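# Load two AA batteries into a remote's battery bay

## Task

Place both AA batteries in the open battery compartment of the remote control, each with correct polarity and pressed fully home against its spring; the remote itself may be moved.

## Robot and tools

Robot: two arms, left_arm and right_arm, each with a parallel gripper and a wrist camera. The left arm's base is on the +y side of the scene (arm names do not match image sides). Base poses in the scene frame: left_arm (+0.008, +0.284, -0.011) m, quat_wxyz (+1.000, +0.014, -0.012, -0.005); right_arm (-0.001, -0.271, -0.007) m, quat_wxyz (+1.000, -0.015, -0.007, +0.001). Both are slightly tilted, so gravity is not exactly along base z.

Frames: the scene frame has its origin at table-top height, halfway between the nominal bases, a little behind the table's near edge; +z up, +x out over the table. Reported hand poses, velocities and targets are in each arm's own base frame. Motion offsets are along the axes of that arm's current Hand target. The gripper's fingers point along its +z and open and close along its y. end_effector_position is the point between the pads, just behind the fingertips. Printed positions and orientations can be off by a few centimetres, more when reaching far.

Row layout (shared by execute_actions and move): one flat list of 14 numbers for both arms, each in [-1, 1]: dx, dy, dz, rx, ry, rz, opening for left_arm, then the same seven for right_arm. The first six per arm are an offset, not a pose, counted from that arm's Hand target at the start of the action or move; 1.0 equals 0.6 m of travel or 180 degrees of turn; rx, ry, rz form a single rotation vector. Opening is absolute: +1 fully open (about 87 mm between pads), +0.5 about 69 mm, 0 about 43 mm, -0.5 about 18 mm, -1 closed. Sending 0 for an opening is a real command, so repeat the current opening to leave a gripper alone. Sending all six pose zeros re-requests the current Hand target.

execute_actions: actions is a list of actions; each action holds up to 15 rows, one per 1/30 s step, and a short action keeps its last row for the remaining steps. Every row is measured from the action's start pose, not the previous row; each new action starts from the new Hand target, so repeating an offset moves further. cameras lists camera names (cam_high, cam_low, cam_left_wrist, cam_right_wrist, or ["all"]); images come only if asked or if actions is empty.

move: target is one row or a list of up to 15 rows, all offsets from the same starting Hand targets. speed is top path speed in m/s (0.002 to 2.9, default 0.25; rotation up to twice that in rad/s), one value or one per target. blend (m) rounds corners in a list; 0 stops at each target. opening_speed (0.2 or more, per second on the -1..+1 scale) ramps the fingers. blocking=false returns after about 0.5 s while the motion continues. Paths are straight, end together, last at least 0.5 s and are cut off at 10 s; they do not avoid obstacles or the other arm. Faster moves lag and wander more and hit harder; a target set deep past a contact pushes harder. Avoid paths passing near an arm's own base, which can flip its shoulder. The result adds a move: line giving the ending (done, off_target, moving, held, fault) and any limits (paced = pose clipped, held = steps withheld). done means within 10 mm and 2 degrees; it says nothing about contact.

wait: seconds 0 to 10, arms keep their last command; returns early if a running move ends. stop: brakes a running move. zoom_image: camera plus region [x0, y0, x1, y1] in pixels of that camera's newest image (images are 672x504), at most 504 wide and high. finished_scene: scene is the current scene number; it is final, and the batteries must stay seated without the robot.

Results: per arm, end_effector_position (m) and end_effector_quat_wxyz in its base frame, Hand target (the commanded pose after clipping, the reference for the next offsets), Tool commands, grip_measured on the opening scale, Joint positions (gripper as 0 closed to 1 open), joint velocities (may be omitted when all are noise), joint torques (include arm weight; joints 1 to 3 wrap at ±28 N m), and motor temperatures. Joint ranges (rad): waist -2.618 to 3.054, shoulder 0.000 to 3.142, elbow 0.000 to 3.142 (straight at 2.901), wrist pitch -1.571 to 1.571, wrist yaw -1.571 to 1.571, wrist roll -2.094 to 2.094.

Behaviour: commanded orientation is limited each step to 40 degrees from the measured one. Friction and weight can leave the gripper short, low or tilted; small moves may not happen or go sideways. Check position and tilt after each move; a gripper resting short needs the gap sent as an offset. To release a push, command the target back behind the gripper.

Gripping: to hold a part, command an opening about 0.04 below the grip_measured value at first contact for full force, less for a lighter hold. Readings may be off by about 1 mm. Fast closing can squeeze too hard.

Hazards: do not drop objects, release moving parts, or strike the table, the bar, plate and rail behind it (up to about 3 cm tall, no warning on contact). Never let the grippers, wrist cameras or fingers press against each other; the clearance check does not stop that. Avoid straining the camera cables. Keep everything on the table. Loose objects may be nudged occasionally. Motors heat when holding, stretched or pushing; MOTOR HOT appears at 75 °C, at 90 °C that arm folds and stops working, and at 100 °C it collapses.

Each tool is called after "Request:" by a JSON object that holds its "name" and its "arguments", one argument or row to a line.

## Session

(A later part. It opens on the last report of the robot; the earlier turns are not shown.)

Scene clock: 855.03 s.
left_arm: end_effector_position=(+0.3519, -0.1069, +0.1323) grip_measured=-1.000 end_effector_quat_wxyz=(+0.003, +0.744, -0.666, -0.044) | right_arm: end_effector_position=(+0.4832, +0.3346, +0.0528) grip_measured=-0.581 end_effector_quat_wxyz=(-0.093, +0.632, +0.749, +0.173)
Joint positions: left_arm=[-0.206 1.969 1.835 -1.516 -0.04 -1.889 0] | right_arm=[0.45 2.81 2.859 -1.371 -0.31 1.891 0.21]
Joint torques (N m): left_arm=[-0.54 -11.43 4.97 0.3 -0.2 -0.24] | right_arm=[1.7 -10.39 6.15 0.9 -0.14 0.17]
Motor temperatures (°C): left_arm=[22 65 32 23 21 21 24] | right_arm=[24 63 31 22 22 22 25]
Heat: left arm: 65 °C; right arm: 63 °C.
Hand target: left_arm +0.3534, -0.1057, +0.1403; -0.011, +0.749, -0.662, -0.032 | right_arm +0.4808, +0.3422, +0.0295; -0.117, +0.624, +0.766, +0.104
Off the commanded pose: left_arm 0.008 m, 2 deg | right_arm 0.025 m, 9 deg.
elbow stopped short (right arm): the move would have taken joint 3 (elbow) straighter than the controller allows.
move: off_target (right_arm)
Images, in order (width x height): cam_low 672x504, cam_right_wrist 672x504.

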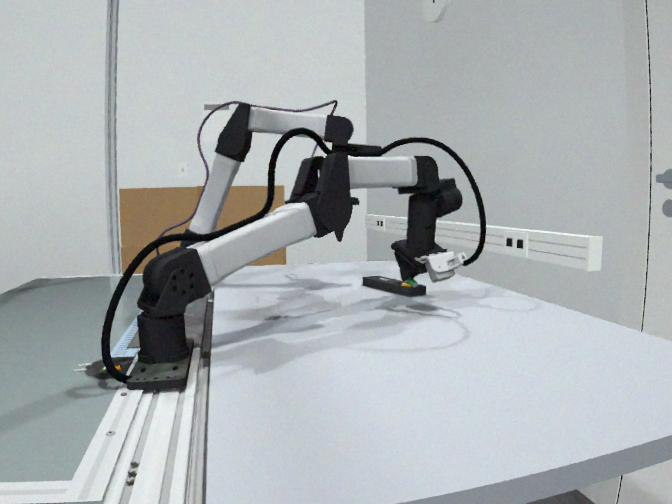

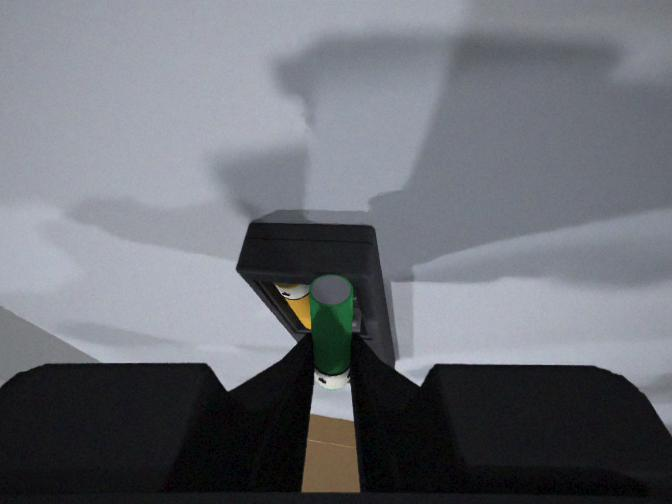

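Request:
{"name": "move", "arguments": {
  "target": [0,0,0,0,0,0,-1,0.025,0,-0.075,0,0,0,-0.8],
  "speed": 0.1,
  "cameras": ["cam_right_wrist","cam_low"]
}}

Request:
{"name": "zoom_image", "arguments": {
  "camera": "cam_low",
  "region": [340, 230, 440, 305]
}}

Request:
{"name": "zoom_image", "arguments": {
  "camera": "cam_right_wrist",
  "region": [200, 180, 420, 380]
}}

Scene clock: 866.53 s.
left_arm: end_effector_position=(+0.3519, -0.1069, +0.1323) grip_measured=-1.000 end_effector_quat_wxyz=(+0.003, +0.744, -0.666, -0.044) | right_arm: end_effector_position=(+0.4828, +0.3367, +0.0544) grip_measured=-0.581 end_effector_quat_wxyz=(-0.093, +0.641, +0.743, +0.171)
Joint positions: left_arm=[-0.206 1.969 1.835 -1.516 -0.04 -1.889 0] | right_arm=[0.456 2.806 2.859 -1.372 -0.304 1.918 0.21]
Joint torques (N m): left_arm=[-0.53 -11.47 5.12 0.32 -0.19 -0.23] | right_arm=[1.28 -17.98 6.16 0.61 -0.24 0.17]
Motor temperatures (°C): left_arm=[22 65 32 23 21 21 24] | right_arm=[24 61 30 22 22 22 25]
Heat: left arm: 65 °C; right arm: 61 °C.
Hand target: left_arm +0.3534, -0.1057, +0.1403; -0.011, +0.749, -0.662, -0.032 | right_arm +0.4801, +0.3423, +0.0769; -0.117, +0.624, +0.766, +0.104
Off the commanded pose: left_arm 0.008 m, 2 deg | right_arm 0.023 m, 9 deg.
elbow stopped short (right arm): the move would have taken joint 3 (elbow) straighter than the controller allows.
move: off_target (right_arm)
Images, in order (width x height): cam_low 672x504, cam_right_wrist 672x504.

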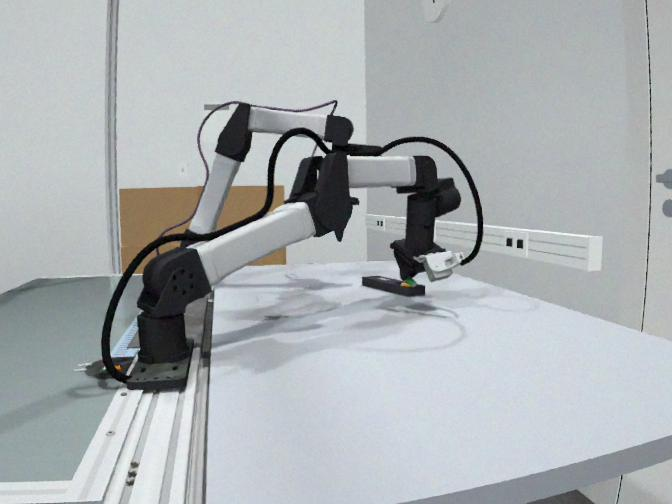

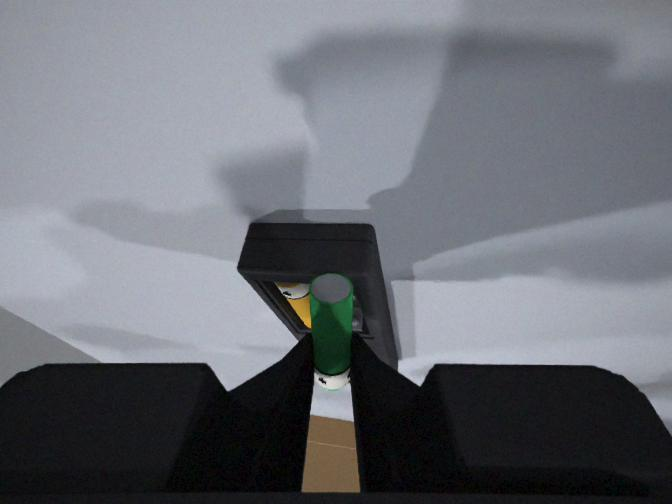

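Scaled by 5.040.

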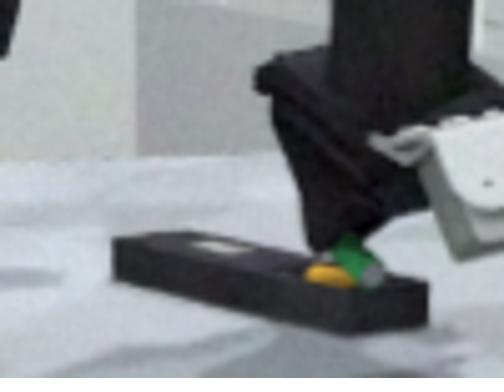

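Scaled by 2.291.

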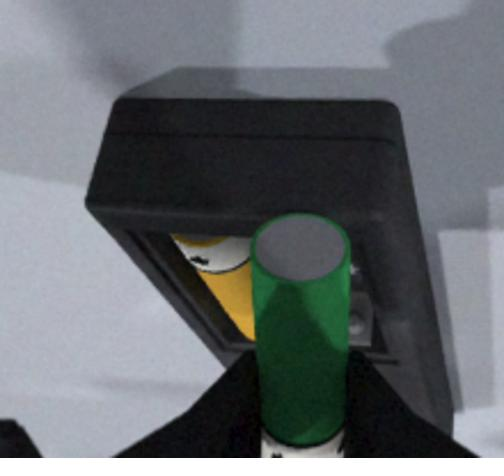

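Request:
{"name": "move", "arguments": {
  "target": [
    [0,0,0,0,0,0,-1,0.01,0,-0.03,0,0,0,-0.8],
    [0,0,0,0,0,0,-1,0.013,-0.018,-0.03,0,0,0,-0.8]
  ],
  "speed": 0.1,
  "cameras": ["cam_right_wrist","cam_low"]
}}

Request:
{"name": "zoom_image", "arguments": {
  "camera": "cam_low",
  "region": [340, 230, 440, 305]
}}

Request:
{"name": "zoom_image", "arguments": {
  "camera": "cam_right_wrist",
  "region": [200, 180, 420, 380]
}}

Scene clock: 873.47 s.
left_arm: end_effector_position=(+0.3519, -0.1069, +0.1323) grip_measured=-1.000 end_effector_quat_wxyz=(+0.003, +0.744, -0.666, -0.044) | right_arm: end_effector_position=(+0.4669, +0.3390, +0.0605) grip_measured=-0.581 end_effector_quat_wxyz=(-0.102, +0.642, +0.745, +0.151)
Joint positions: left_arm=[-0.206 1.969 1.835 -1.516 -0.04 -1.889 0] | right_arm=[0.473 2.787 2.859 -1.432 -0.301 1.928 0.21]
Joint torques (N m): left_arm=[-0.77 -11.33 4.96 0.3 -0.11 -0.24] | right_arm=[0.59 -19.9 6.05 0.63 -0.29 0.09]
Motor temperatures (°C): left_arm=[22 65 32 23 21 21 24] | right_arm=[24 65 30 22 22 22 25]
Heat: left arm: 65 °C; right arm: 65 °C.
Hand target: left_arm +0.3534, -0.1057, +0.1403; -0.011, +0.749, -0.662, -0.032 | right_arm +0.4690, +0.3419, +0.0963; -0.117, +0.624, +0.766, +0.104
Off the commanded pose: left_arm 0.008 m, 2 deg | right_arm 0.036 m, 7 deg.
elbow stopped short (right arm): the move would have taken joint 3 (elbow) straighter than the controller allows.
move: off_target (right_arm)
Images, in order (width x height): cam_low 672x504, cam_right_wrist 672x504.

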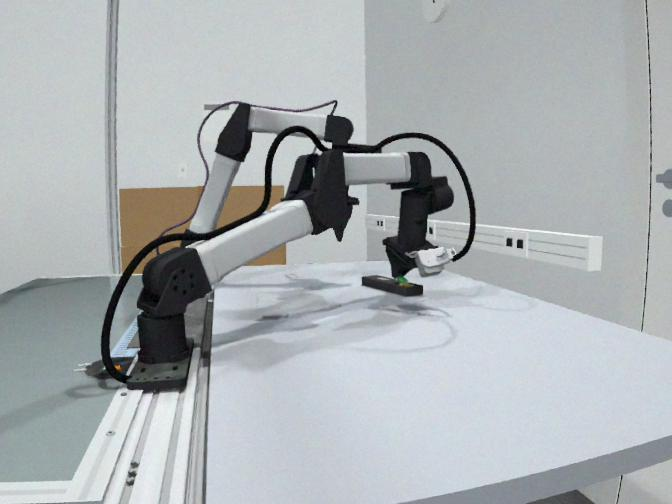

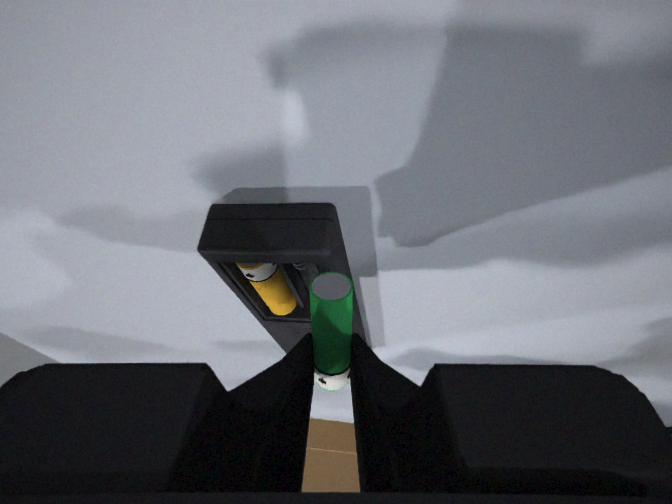

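Scaled by 5.040.

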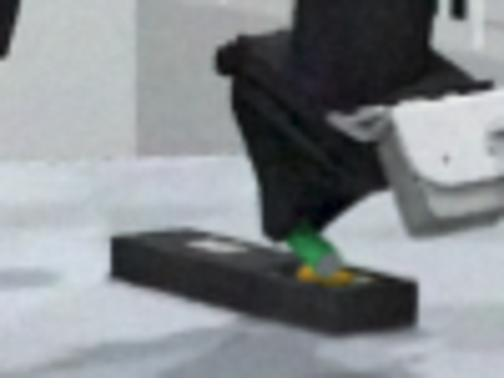

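Scaled by 2.291.

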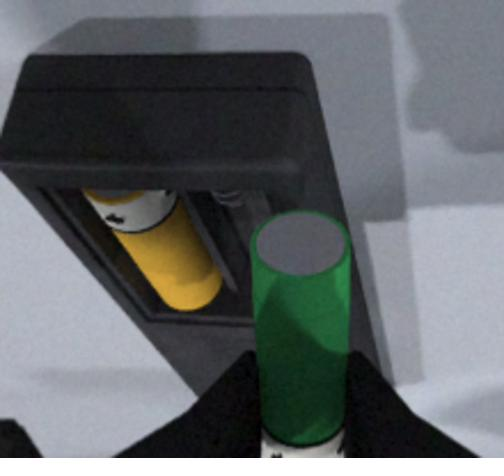

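Request:
{"name": "move", "arguments": {
  "target": [
    [0,0,0,0,0,0,-1,-0.006,0.01,0,0,0,-0.045,-0.8],
    [0,0,0,0,0,0,-1,-0.006,0.01,0.045,0,0,-0.045,-0.8]
  ],
  "speed": 0.1,
  "cameras": ["cam_right_wrist","cam_low"]
}}

Request:
{"name": "zoom_image", "arguments": {
  "camera": "cam_low",
  "region": [340, 230, 440, 305]
}}

Request:
{"name": "zoom_image", "arguments": {
  "camera": "cam_right_wrist",
  "region": [200, 180, 420, 380]
}}

Scene clock: 881.97 s.
left_arm: end_effector_position=(+0.3519, -0.1069, +0.1323) grip_measured=-1.000 end_effector_quat_wxyz=(+0.003, +0.744, -0.666, -0.044) | right_arm: end_effector_position=(+0.4714, +0.3430, +0.0629) grip_measured=-0.581 end_effector_quat_wxyz=(-0.081, +0.590, +0.783, +0.178)
Joint positions: left_arm=[-0.206 1.969 1.835 -1.516 -0.04 -1.889 0] | right_arm=[0.473 2.787 2.859 -1.383 -0.301 1.803 0.21]
Joint torques (N m): left_arm=[-0.5 -11.26 5.26 0.34 -0.15 -0.25] | right_arm=[0.81 -15.01 6.13 0.95 -0.27 0.02]
Motor temperatures (°C): left_arm=[22 65 32 23 21 21 24] | right_arm=[24 68 30 22 22 22 25]
Heat: left arm: 65 °C; right arm: 68 °C.
Hand target: left_arm +0.3534, -0.1057, +0.1403; -0.011, +0.749, -0.662, -0.032 | right_arm +0.4742, +0.3480, +0.0696; -0.110, +0.568, +0.808, +0.112
Off the commanded pose: left_arm 0.008 m, 2 deg | right_arm 0.009 m, 9 deg.
elbow stopped short (right arm): the move would have taken joint 3 (elbow) straighter than the controller allows.
move: off_target (right_arm)
Images, in order (width x height): cam_low 672x504, cam_right_wrist 672x504.

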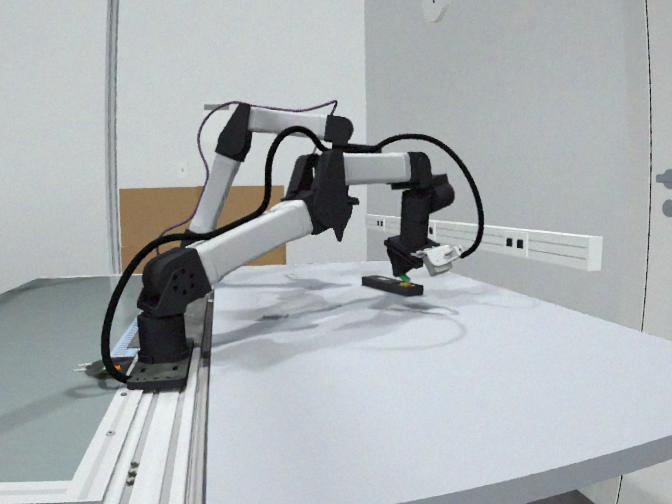

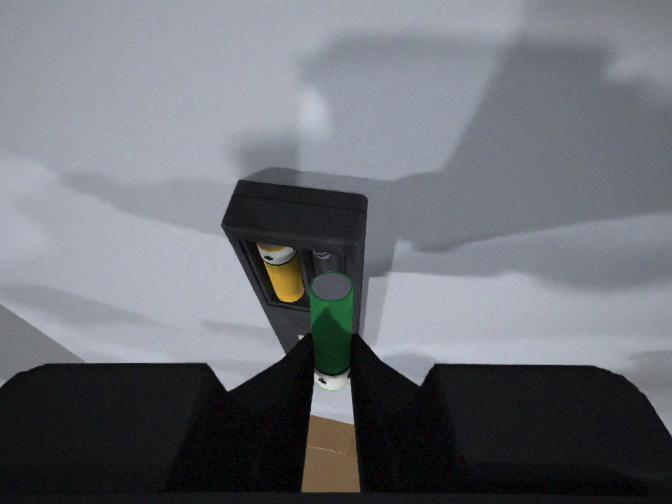

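Scaled by 5.040.

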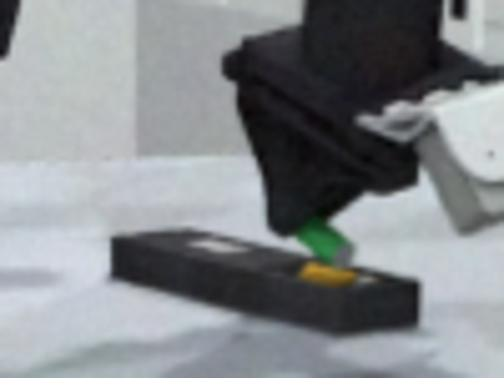

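Scaled by 2.291.

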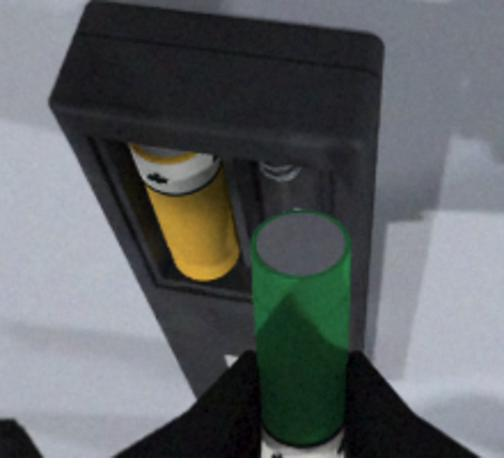

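Request:
{"name": "move", "arguments": {
  "target": [0,0,0,0,0,0,-1,0.0,0.004,0.035,0,0,0,-0.8],
  "speed": 0.06,
  "cameras": ["cam_right_wrist","cam_low"]
}}

Request:
{"name": "zoom_image", "arguments": {
  "camera": "cam_low",
  "region": [340, 230, 440, 305]
}}

Request:
{"name": "zoom_image", "arguments": {
  "camera": "cam_right_wrist",
  "region": [200, 180, 420, 380]
}}

Scene clock: 887.80 s.
left_arm: end_effector_position=(+0.3519, -0.1069, +0.1323) grip_measured=-1.000 end_effector_quat_wxyz=(+0.003, +0.744, -0.666, -0.044) | right_arm: end_effector_position=(+0.4740, +0.3525, +0.0518) grip_measured=-0.581 end_effector_quat_wxyz=(-0.079, +0.583, +0.787, +0.186)
Joint positions: left_arm=[-0.206 1.969 1.835 -1.516 -0.04 -1.889 0] | right_arm=[0.485 2.813 2.859 -1.34 -0.301 1.803 0.21]
Joint torques (N m): left_arm=[-0.34 -11.18 5.12 0.34 -0.16 -0.2] | right_arm=[0.73 -13.81 6.19 0.9 -0.22 0.1]
Motor temperatures (°C): left_arm=[22 66 32 23 21 21 24] | right_arm=[24 67 30 22 22 22 25]
Heat: left arm: 66 °C; right arm: 67 °C.
Hand target: left_arm +0.3534, -0.1057, +0.1403; -0.011, +0.749, -0.662, -0.032 | right_arm +0.4753, +0.3553, +0.0496; -0.110, +0.568, +0.808, +0.112
Off the commanded pose: left_arm 0.008 m, 2 deg | right_arm 0.004 m, 10 deg.
elbow stopped short (right arm): the move would have taken joint 3 (elbow) straighter than the controller allows.
move: off_target (right_arm)
Images, in order (width x height): cam_low 672x504, cam_right_wrist 672x504.

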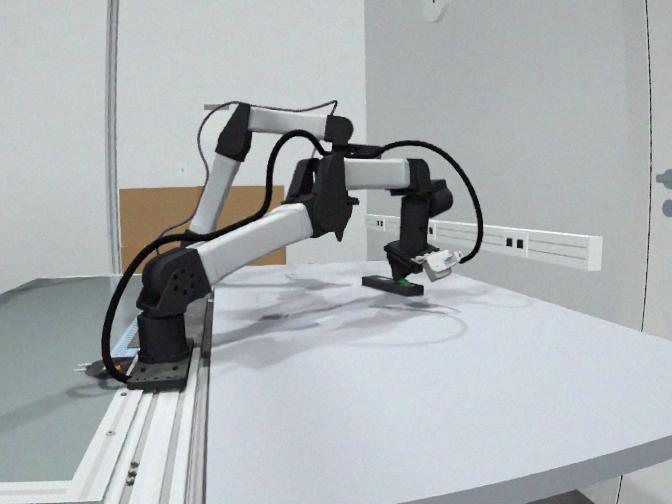

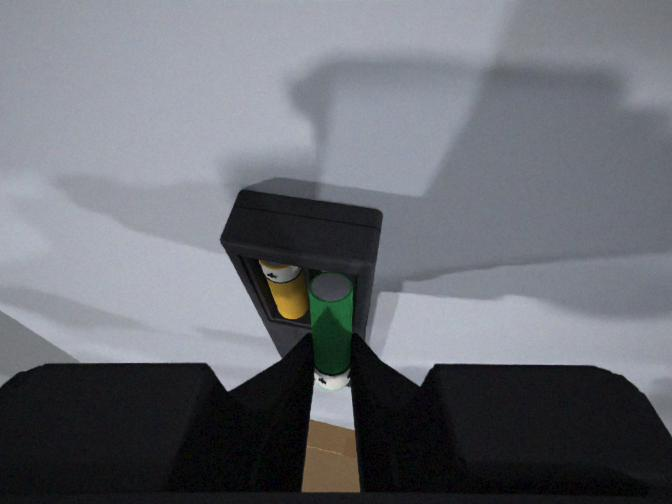

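Scaled by 5.040.

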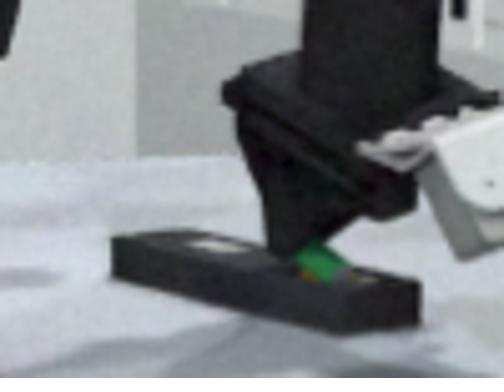

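Scaled by 2.291.

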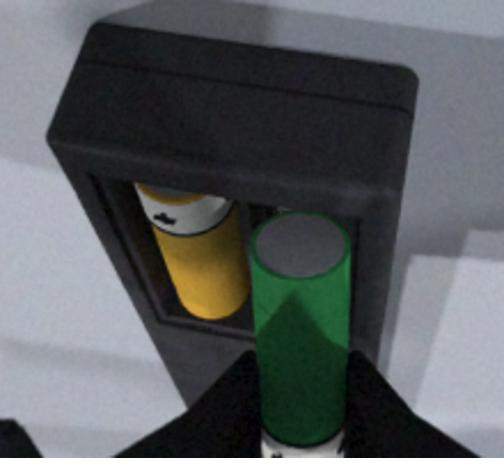

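Request:
{"name": "move", "arguments": {
  "target": [
    [0,0,0,0,0,0,-1,0.0,0.002,0.03,0,0,0,-0.8],
    [0,0,0,0,0,0,-1,-0.025,0.002,0.035,0,0,0,-0.8]
  ],
  "speed": 0.06,
  "cameras": ["cam_right_wrist","cam_low"]
}}

Request:
{"name": "zoom_image", "arguments": {
  "camera": "cam_low",
  "region": [340, 230, 440, 305]
}}

Request:
{"name": "zoom_image", "arguments": {
  "camera": "cam_right_wrist",
  "region": [200, 180, 420, 380]
}}

Scene clock: 894.23 s.
left_arm: end_effector_position=(+0.3519, -0.1069, +0.1323) grip_measured=-1.000 end_effector_quat_wxyz=(+0.003, +0.744, -0.666, -0.044) | right_arm: end_effector_position=(+0.4747, +0.3536, +0.0486) grip_measured=-0.581 end_effector_quat_wxyz=(-0.082, +0.578, +0.790, +0.189)
Joint positions: left_arm=[-0.206 1.969 1.835 -1.516 -0.04 -1.889 0] | right_arm=[0.483 2.821 2.859 -1.331 -0.312 1.791 0.21]
Joint torques (N m): left_arm=[-0.57 -11.03 5 0.37 -0.18 -0.25] | right_arm=[-0.32 -10.5 6.2 0.97 -0.14 -0.02]
Motor temperatures (°C): left_arm=[22 66 32 23 21 21 24] | right_arm=[24 66 30 22 22 22 25]
Heat: left arm: 66 °C; right arm: 66 °C.
Hand target: left_arm +0.3534, -0.1057, +0.1403; -0.011, +0.749, -0.662, -0.032 | right_arm +0.4804, +0.3486, +0.0251; -0.110, +0.568, +0.808, +0.112
Off the commanded pose: left_arm 0.008 m, 2 deg | right_arm 0.025 m, 10 deg.
elbow stopped short (right arm): the move would have taken joint 3 (elbow) straighter than the controller allows.
move: off_target (right_arm)
Images, in order (width x height): cam_low 672x504, cam_right_wrist 672x504.

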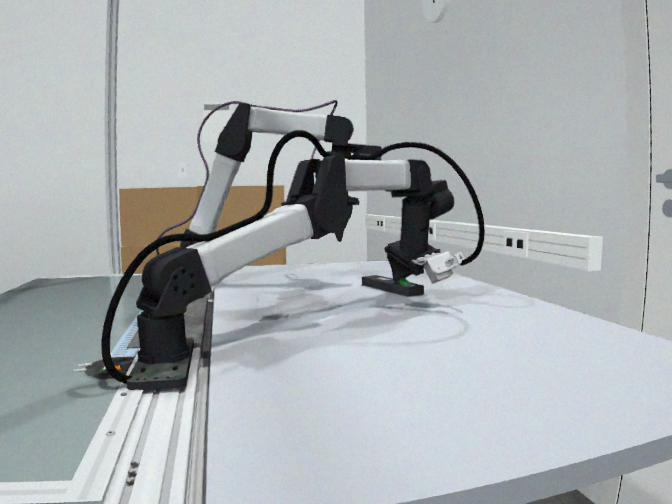

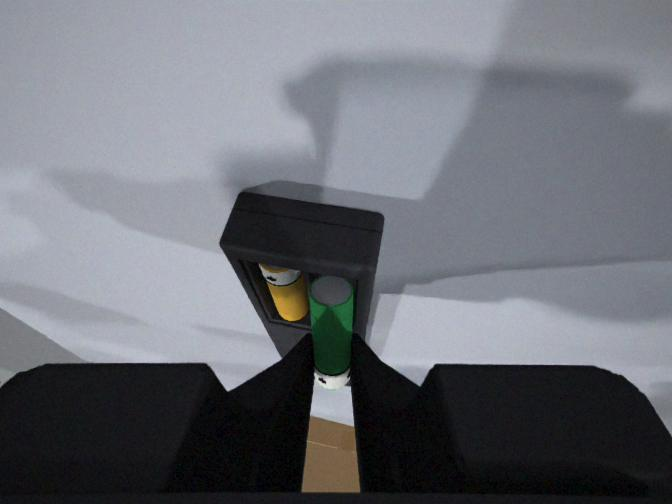

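Scaled by 5.040.

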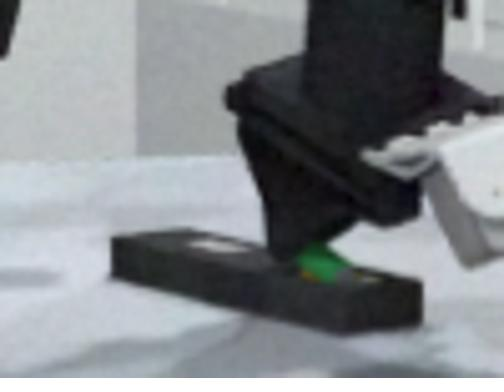

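Scaled by 2.291.

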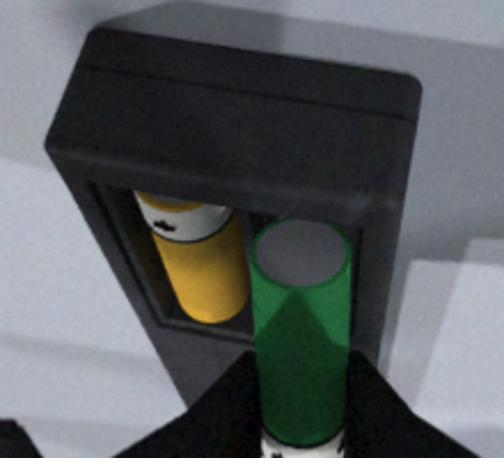

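Request:
{"name": "move", "arguments": {
  "target": [
    [-0.05,-0.13,0,0,0,0,-1,0,0,0,0,0,0,-0.8],
    [-0.05,-0.13,0.13,0,0,0,-1,0,0,0,0,0,0,-0.8],
    [-0.05,-0.13,0.21,0,0,0,-1,0,0,0,0,0,0,-0.8]
  ],
  "speed": [0.2,0.12,0.05],
  "cameras": ["cam_left_wrist","cam_low"]
}}

Scene clock: 901.23 s.
left_arm: end_effector_position=(+0.4190, -0.0663, +0.0371) grip_measured=-1.000 end_effector_quat_wxyz=(-0.004, +0.746, -0.665, -0.023) | right_arm: end_effector_position=(+0.4746, +0.3536, +0.0486) grip_measured=-0.581 end_effector_quat_wxyz=(-0.082, +0.578, +0.790, +0.189)
Joint positions: left_arm=[-0.074 2.193 1.794 -1.203 -0.033 -1.76 0] | right_arm=[0.483 2.821 2.859 -1.331 -0.312 1.791 0.21]
Joint torques (N m): left_arm=[0.43 -7.94 2.77 1.01 -0.29 -0.07] | right_arm=[-0.32 -10.5 6.22 0.97 -0.13 -0.04]
Motor temperatures (°C): left_arm=[22 65 33 23 21 21 23] | right_arm=[24 64 30 22 22 22 25]
Heat: left arm: 65 °C; right arm: 64 °C.
Hand target: left_arm +0.4229, -0.0591, +0.0144; -0.011, +0.749, -0.662, -0.032 | right_arm +0.4804, +0.3486, +0.0251; -0.110, +0.568, +0.808, +0.112
Off the commanded pose: left_arm 0.024 m, 1 deg | right_arm 0.025 m, 10 deg.
elbow stopped short (right arm): the move would have taken joint 3 (elbow) straighter than the controller allows.
move: off_target (left_arm, right_arm)
Images, in order (width x height): cam_low 672x504, cam_left_wrist 672x504.

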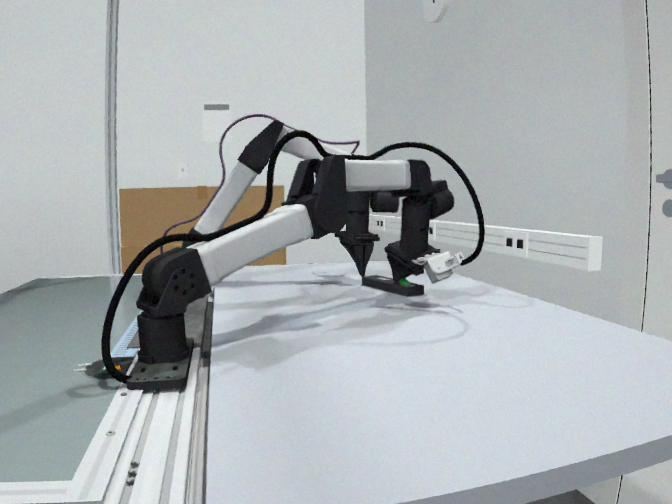

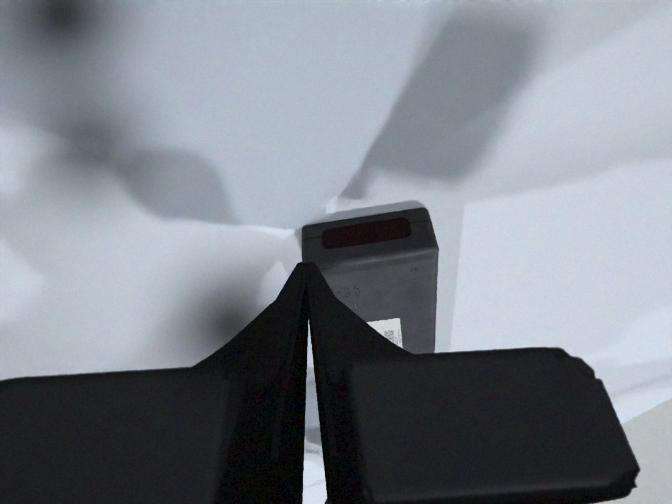

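Request:
{"name": "move", "arguments": {
  "target": [0,0,0.03,0,0,0,-1,-0.05,0.003,-0.01,0,-0.03,0,-0.8],
  "speed": 0.05,
  "cameras": ["cam_right_wrist","cam_low"]
}}

Request:
{"name": "zoom_image", "arguments": {
  "camera": "cam_low",
  "region": [340, 230, 440, 305]
}}

Request:
{"name": "zoom_image", "arguments": {
  "camera": "cam_right_wrist",
  "region": [200, 180, 420, 380]
}}

Scene clock: 907.57 s.
left_arm: end_effector_position=(+0.4185, -0.0680, +0.0360) grip_measured=-1.000 end_effector_quat_wxyz=(-0.003, +0.746, -0.666, -0.008) | right_arm: end_effector_position=(+0.4770, +0.3480, +0.0476) grip_measured=-0.581 end_effector_quat_wxyz=(-0.073, +0.567, +0.799, +0.189)
Joint positions: left_arm=[-0.07 2.17 1.749 -1.159 -0.014 -1.753 0] | right_arm=[0.475 2.821 2.861 -1.332 -0.301 1.752 0.21]
Joint torques (N m): left_arm=[0.1 -5.16 1.77 1.23 -0.48 -0.14] | right_arm=[-1.99 -11.56 6.05 0.69 0.7 -0.02]
Motor temperatures (°C): left_arm=[22 63 32 23 21 21 23] | right_arm=[24 62 30 22 22 22 25]
Heat: left arm: 63 °C; right arm: 62 °C.
Hand target: left_arm +0.4223, -0.0580, -0.0034; -0.011, +0.749, -0.662, -0.032 | right_arm +0.4924, +0.3206, +0.0218; -0.072, +0.573, +0.812, +0.085
Off the commanded pose: left_arm 0.041 m, 3 deg | right_arm 0.041 m, 12 deg.
elbow stopped short (right arm): the move would have taken joint 3 (elbow) straighter than the controller allows.
move: off_target (left_arm, right_arm)
Images, in order (width x height): cam_low 672x504, cam_right_wrist 672x504.

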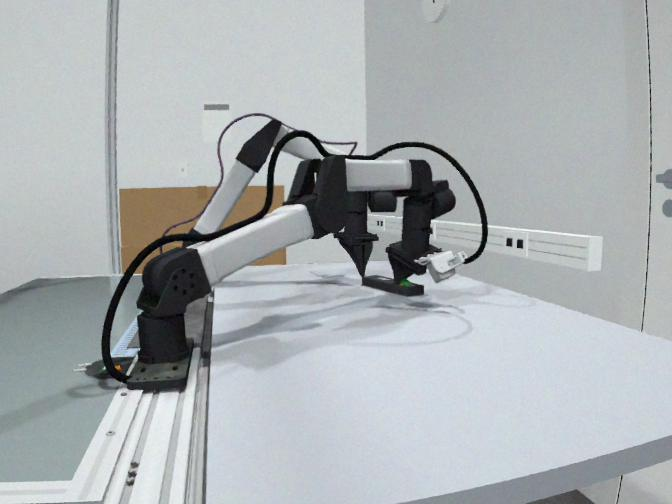

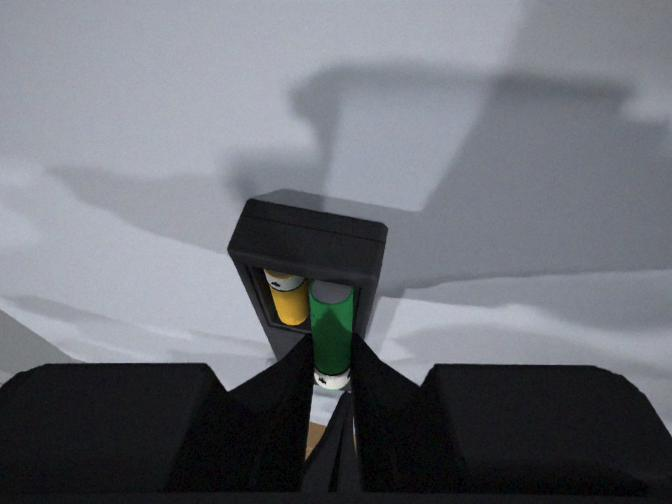

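Scaled by 5.040.

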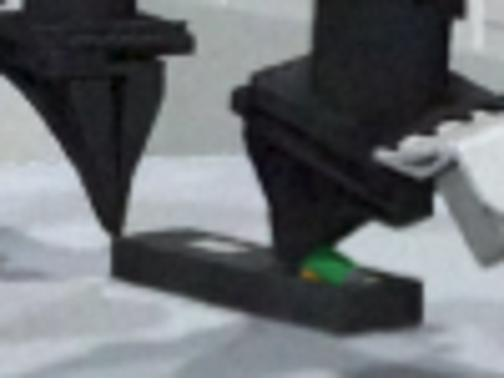

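Scaled by 2.291.

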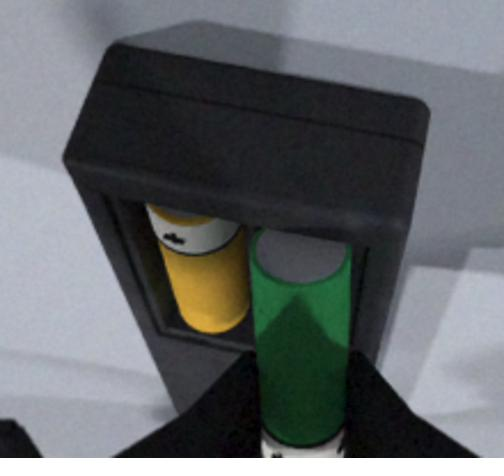

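Request:
{"name": "move", "arguments": {
  "target": [0,0,0.02,0,0,0,-1,-0.045,0.0,0.0,0,-0.03,0,-0.8],
  "speed": 0.05,
  "cameras": ["cam_right_wrist","cam_low"]
}}

Request:
{"name": "zoom_image", "arguments": {
  "camera": "cam_low",
  "region": [340, 230, 440, 305]
}}

Request:
{"name": "zoom_image", "arguments": {
  "camera": "cam_right_wrist",
  "region": [200, 180, 420, 380]
}}

Scene clock: 913.33 s.
left_arm: end_effector_position=(+0.4184, -0.0680, +0.0352) grip_measured=-1.000 end_effector_quat_wxyz=(-0.004, +0.745, -0.667, +0.001) | right_arm: end_effector_position=(+0.4767, +0.3460, +0.0469) grip_measured=-0.581 end_effector_quat_wxyz=(-0.065, +0.556, +0.807, +0.187)
Joint positions: left_arm=[-0.066 2.155 1.719 -1.129 -0.005 -1.748 0] | right_arm=[0.475 2.821 2.863 -1.335 -0.289 1.723 0.21]
Joint torques (N m): left_arm=[-0.23 -3.44 1.22 1.44 -0.64 -0.14] | right_arm=[-3.62 -12.11 5.79 0.44 1.52 -0.06]
Motor temperatures (°C): left_arm=[22 60 32 23 21 21 23] | right_arm=[24 62 30 22 22 22 25]
Heat: left arm: 60 °C; right arm: 62 °C.
Hand target: left_arm +0.4219, -0.0573, -0.0155; -0.011, +0.749, -0.662, -0.032 | right_arm +0.5013, +0.2958, +0.0160; -0.033, +0.576, +0.815, +0.058
Off the commanded pose: left_arm 0.052 m, 4 deg | right_arm 0.064 m, 15 deg.
elbow stopped short (right arm): the move would have taken joint 3 (elbow) straighter than the controller allows.
move: off_target (left_arm, right_arm)
Images, in order (width x height): cam_low 672x504, cam_right_wrist 672x504.

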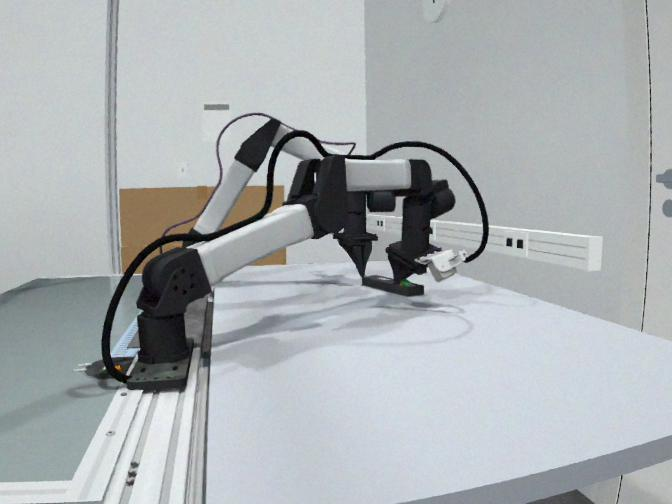

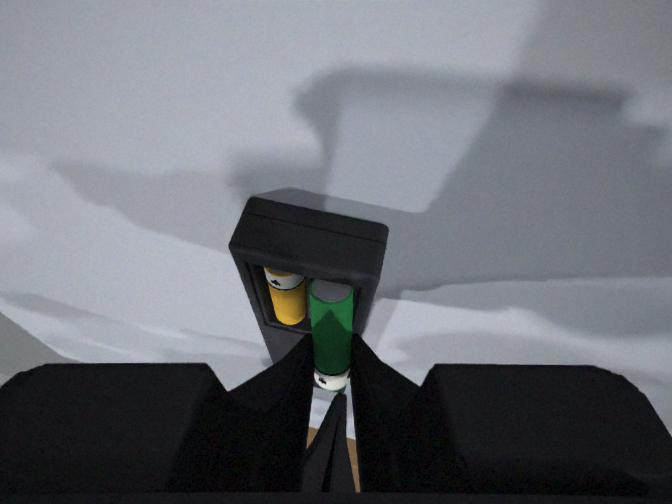

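Scaled by 5.040.

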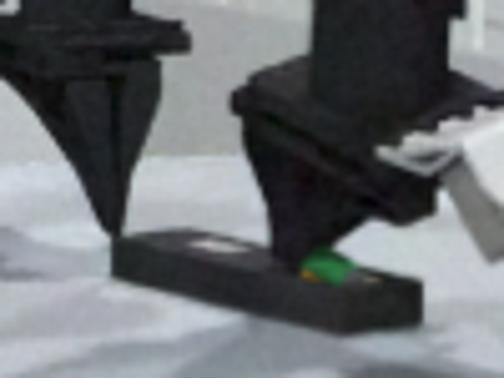

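Scaled by 2.291.

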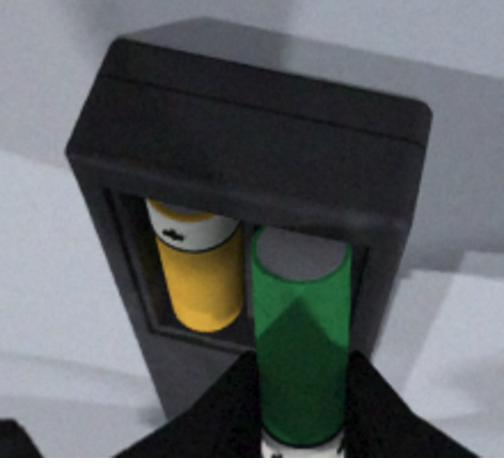

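Request:
{"name": "move", "arguments": {
  "target": [0,0,0.0,0,0,0,-1,-0.07,0.0,-0.035,0,-0.02,0,-0.8],
  "speed": 0.06,
  "cameras": ["cam_right_wrist","cam_low"]
}}

Request:
{"name": "zoom_image", "arguments": {
  "camera": "cam_low",
  "region": [340, 230, 440, 305]
}}

Request:
{"name": "zoom_image", "arguments": {
  "camera": "cam_right_wrist",
  "region": [200, 180, 420, 380]
}}

Scene clock: 918.97 s.
left_arm: end_effector_position=(+0.4396, -0.0808, +0.0361) grip_measured=-1.000 end_effector_quat_wxyz=(-0.009, +0.742, -0.668, +0.051) | right_arm: end_effector_position=(+0.4892, +0.3255, +0.0451) grip_measured=-0.581 end_effector_quat_wxyz=(-0.042, +0.549, +0.814, +0.185)
Joint positions: left_arm=[-0.071 2.162 1.718 -1.035 0.049 -1.748 0] | right_arm=[0.442 2.821 2.866 -1.333 -0.258 1.667 0.21]
Joint torques (N m): left_arm=[0.09 -4.01 2.45 0.47 -1.2 -0.08] | right_arm=[-5.64 -15.57 5.46 0.08 1.76 -0.11]
Motor temperatures (°C): left_arm=[22 58 32 24 21 21 23] | right_arm=[24 62 30 21 23 22 25]
Heat: left arm: 58 °C; right arm: 62 °C.
Hand target: left_arm +0.4219, -0.0572, -0.0155; -0.011, +0.749, -0.662, -0.032 | right_arm +0.5152, +0.2537, +0.0319; -0.008, +0.577, +0.815, +0.040
Off the commanded pose: left_arm 0.059 m, 10 deg | right_arm 0.077 m, 17 deg.
move: off_target (left_arm, right_arm)
Images, in order (width x height): cam_low 672x504, cam_right_wrist 672x504.

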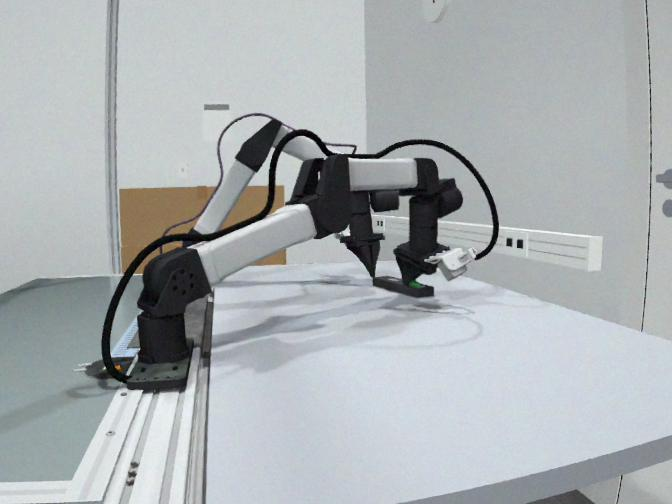

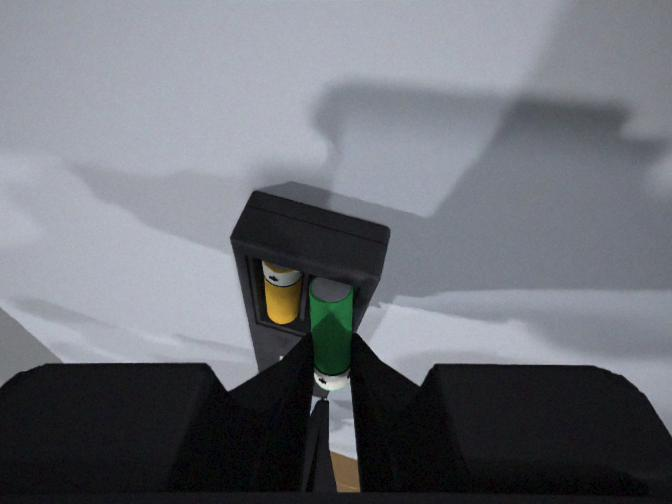

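Scaled by 5.040.

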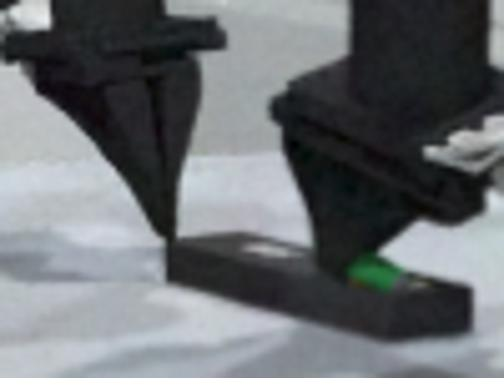

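Scaled by 2.291.

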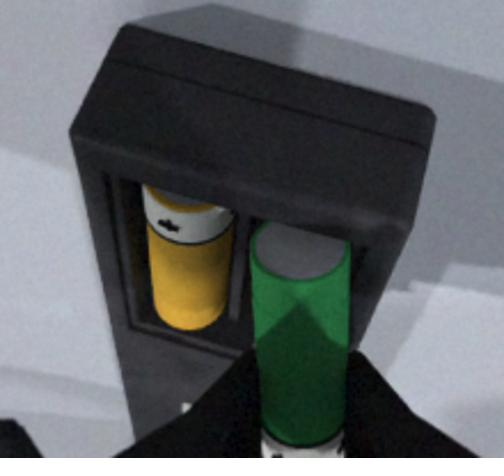

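Request:
{"name": "move", "arguments": {
  "target": [
    [0,0,0,0,0,0,-1,0.0,0,-0.0,0,0,0,-0.45],
    [0,0,0,0,0,0,-1,0.1,-0.02,-0.09,0,0,0,-0.45]
  ],
  "speed": 0.1,
  "opening_speed": 0.5,
  "cameras": ["cam_right_wrist","cam_low"]
}}

Request:
{"name": "zoom_image", "arguments": {
  "camera": "cam_low",
  "region": [340, 230, 440, 305]
}}

Request:
{"name": "zoom_image", "arguments": {
  "camera": "cam_right_wrist",
  "region": [200, 180, 420, 380]
}}

Scene clock: 927.07 s.
left_arm: end_effector_position=(+0.4399, -0.0803, +0.0357) grip_measured=-1.000 end_effector_quat_wxyz=(-0.011, +0.742, -0.669, +0.050) | right_arm: end_effector_position=(+0.4863, +0.2828, +0.0545) grip_measured=-0.450 end_effector_quat_wxyz=(+0.043, +0.595, +0.797, +0.095)
Joint positions: left_arm=[-0.072 2.162 1.718 -1.033 0.044 -1.748 0] | right_arm=[0.45 2.761 2.866 -1.466 -0.012 1.734 0.275]
Joint torques (N m): left_arm=[0.39 -4.14 2.35 0.43 -1.11 -0.12] | right_arm=[2.13 -19.55 5.37 0.78 -0.52 0.13]
Motor temperatures (°C): left_arm=[22 55 31 23 21 21 23] | right_arm=[24 63 30 21 23 22 25]
Heat: left arm: 55 °C; right arm: 63 °C.
Hand target: left_arm +0.4219, -0.0573, -0.0155; -0.011, +0.749, -0.662, -0.032 | right_arm +0.4819, +0.3024, +0.0884; -0.008, +0.577, +0.815, +0.040
Off the commanded pose: left_arm 0.059 m, 9 deg | right_arm 0.039 m, 9 deg.
elbow stopped short (right arm): the move would have taken joint 3 (elbow) straighter than the controller allows.
move: off_target (left_arm, right_arm)
Images, in order (width x height): cam_low 672x504, cam_right_wrist 672x504.

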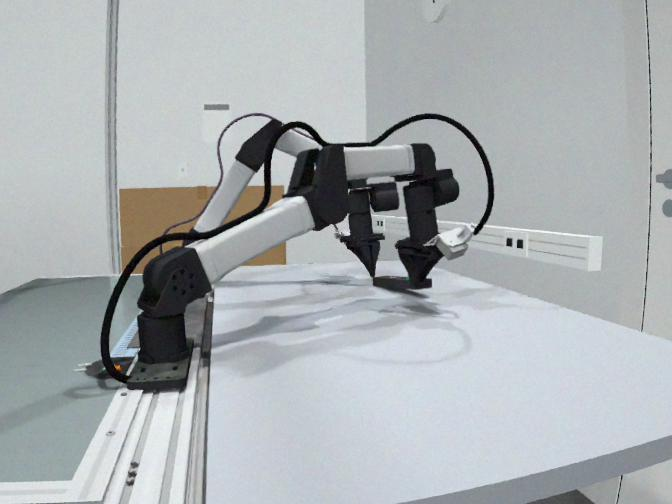

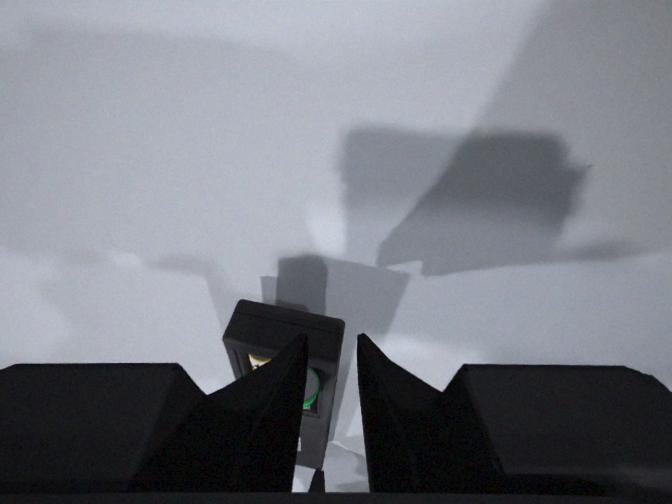

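Scaled by 5.040.

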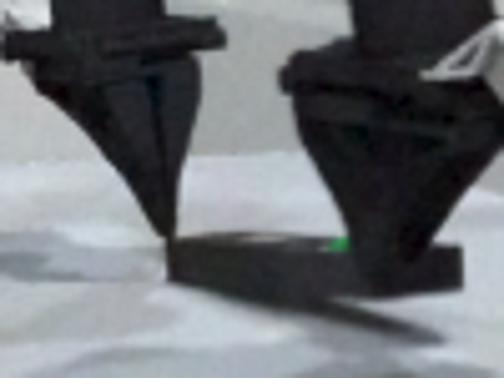

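Scaled by 2.291.

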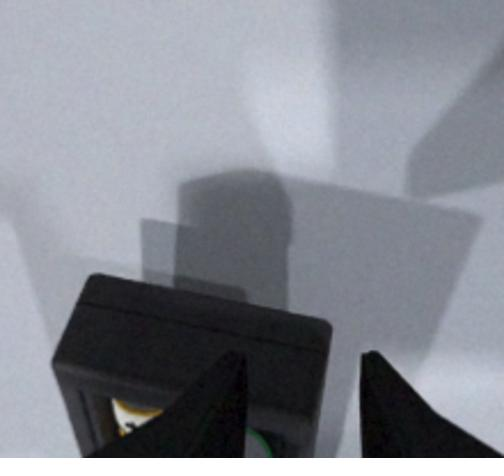

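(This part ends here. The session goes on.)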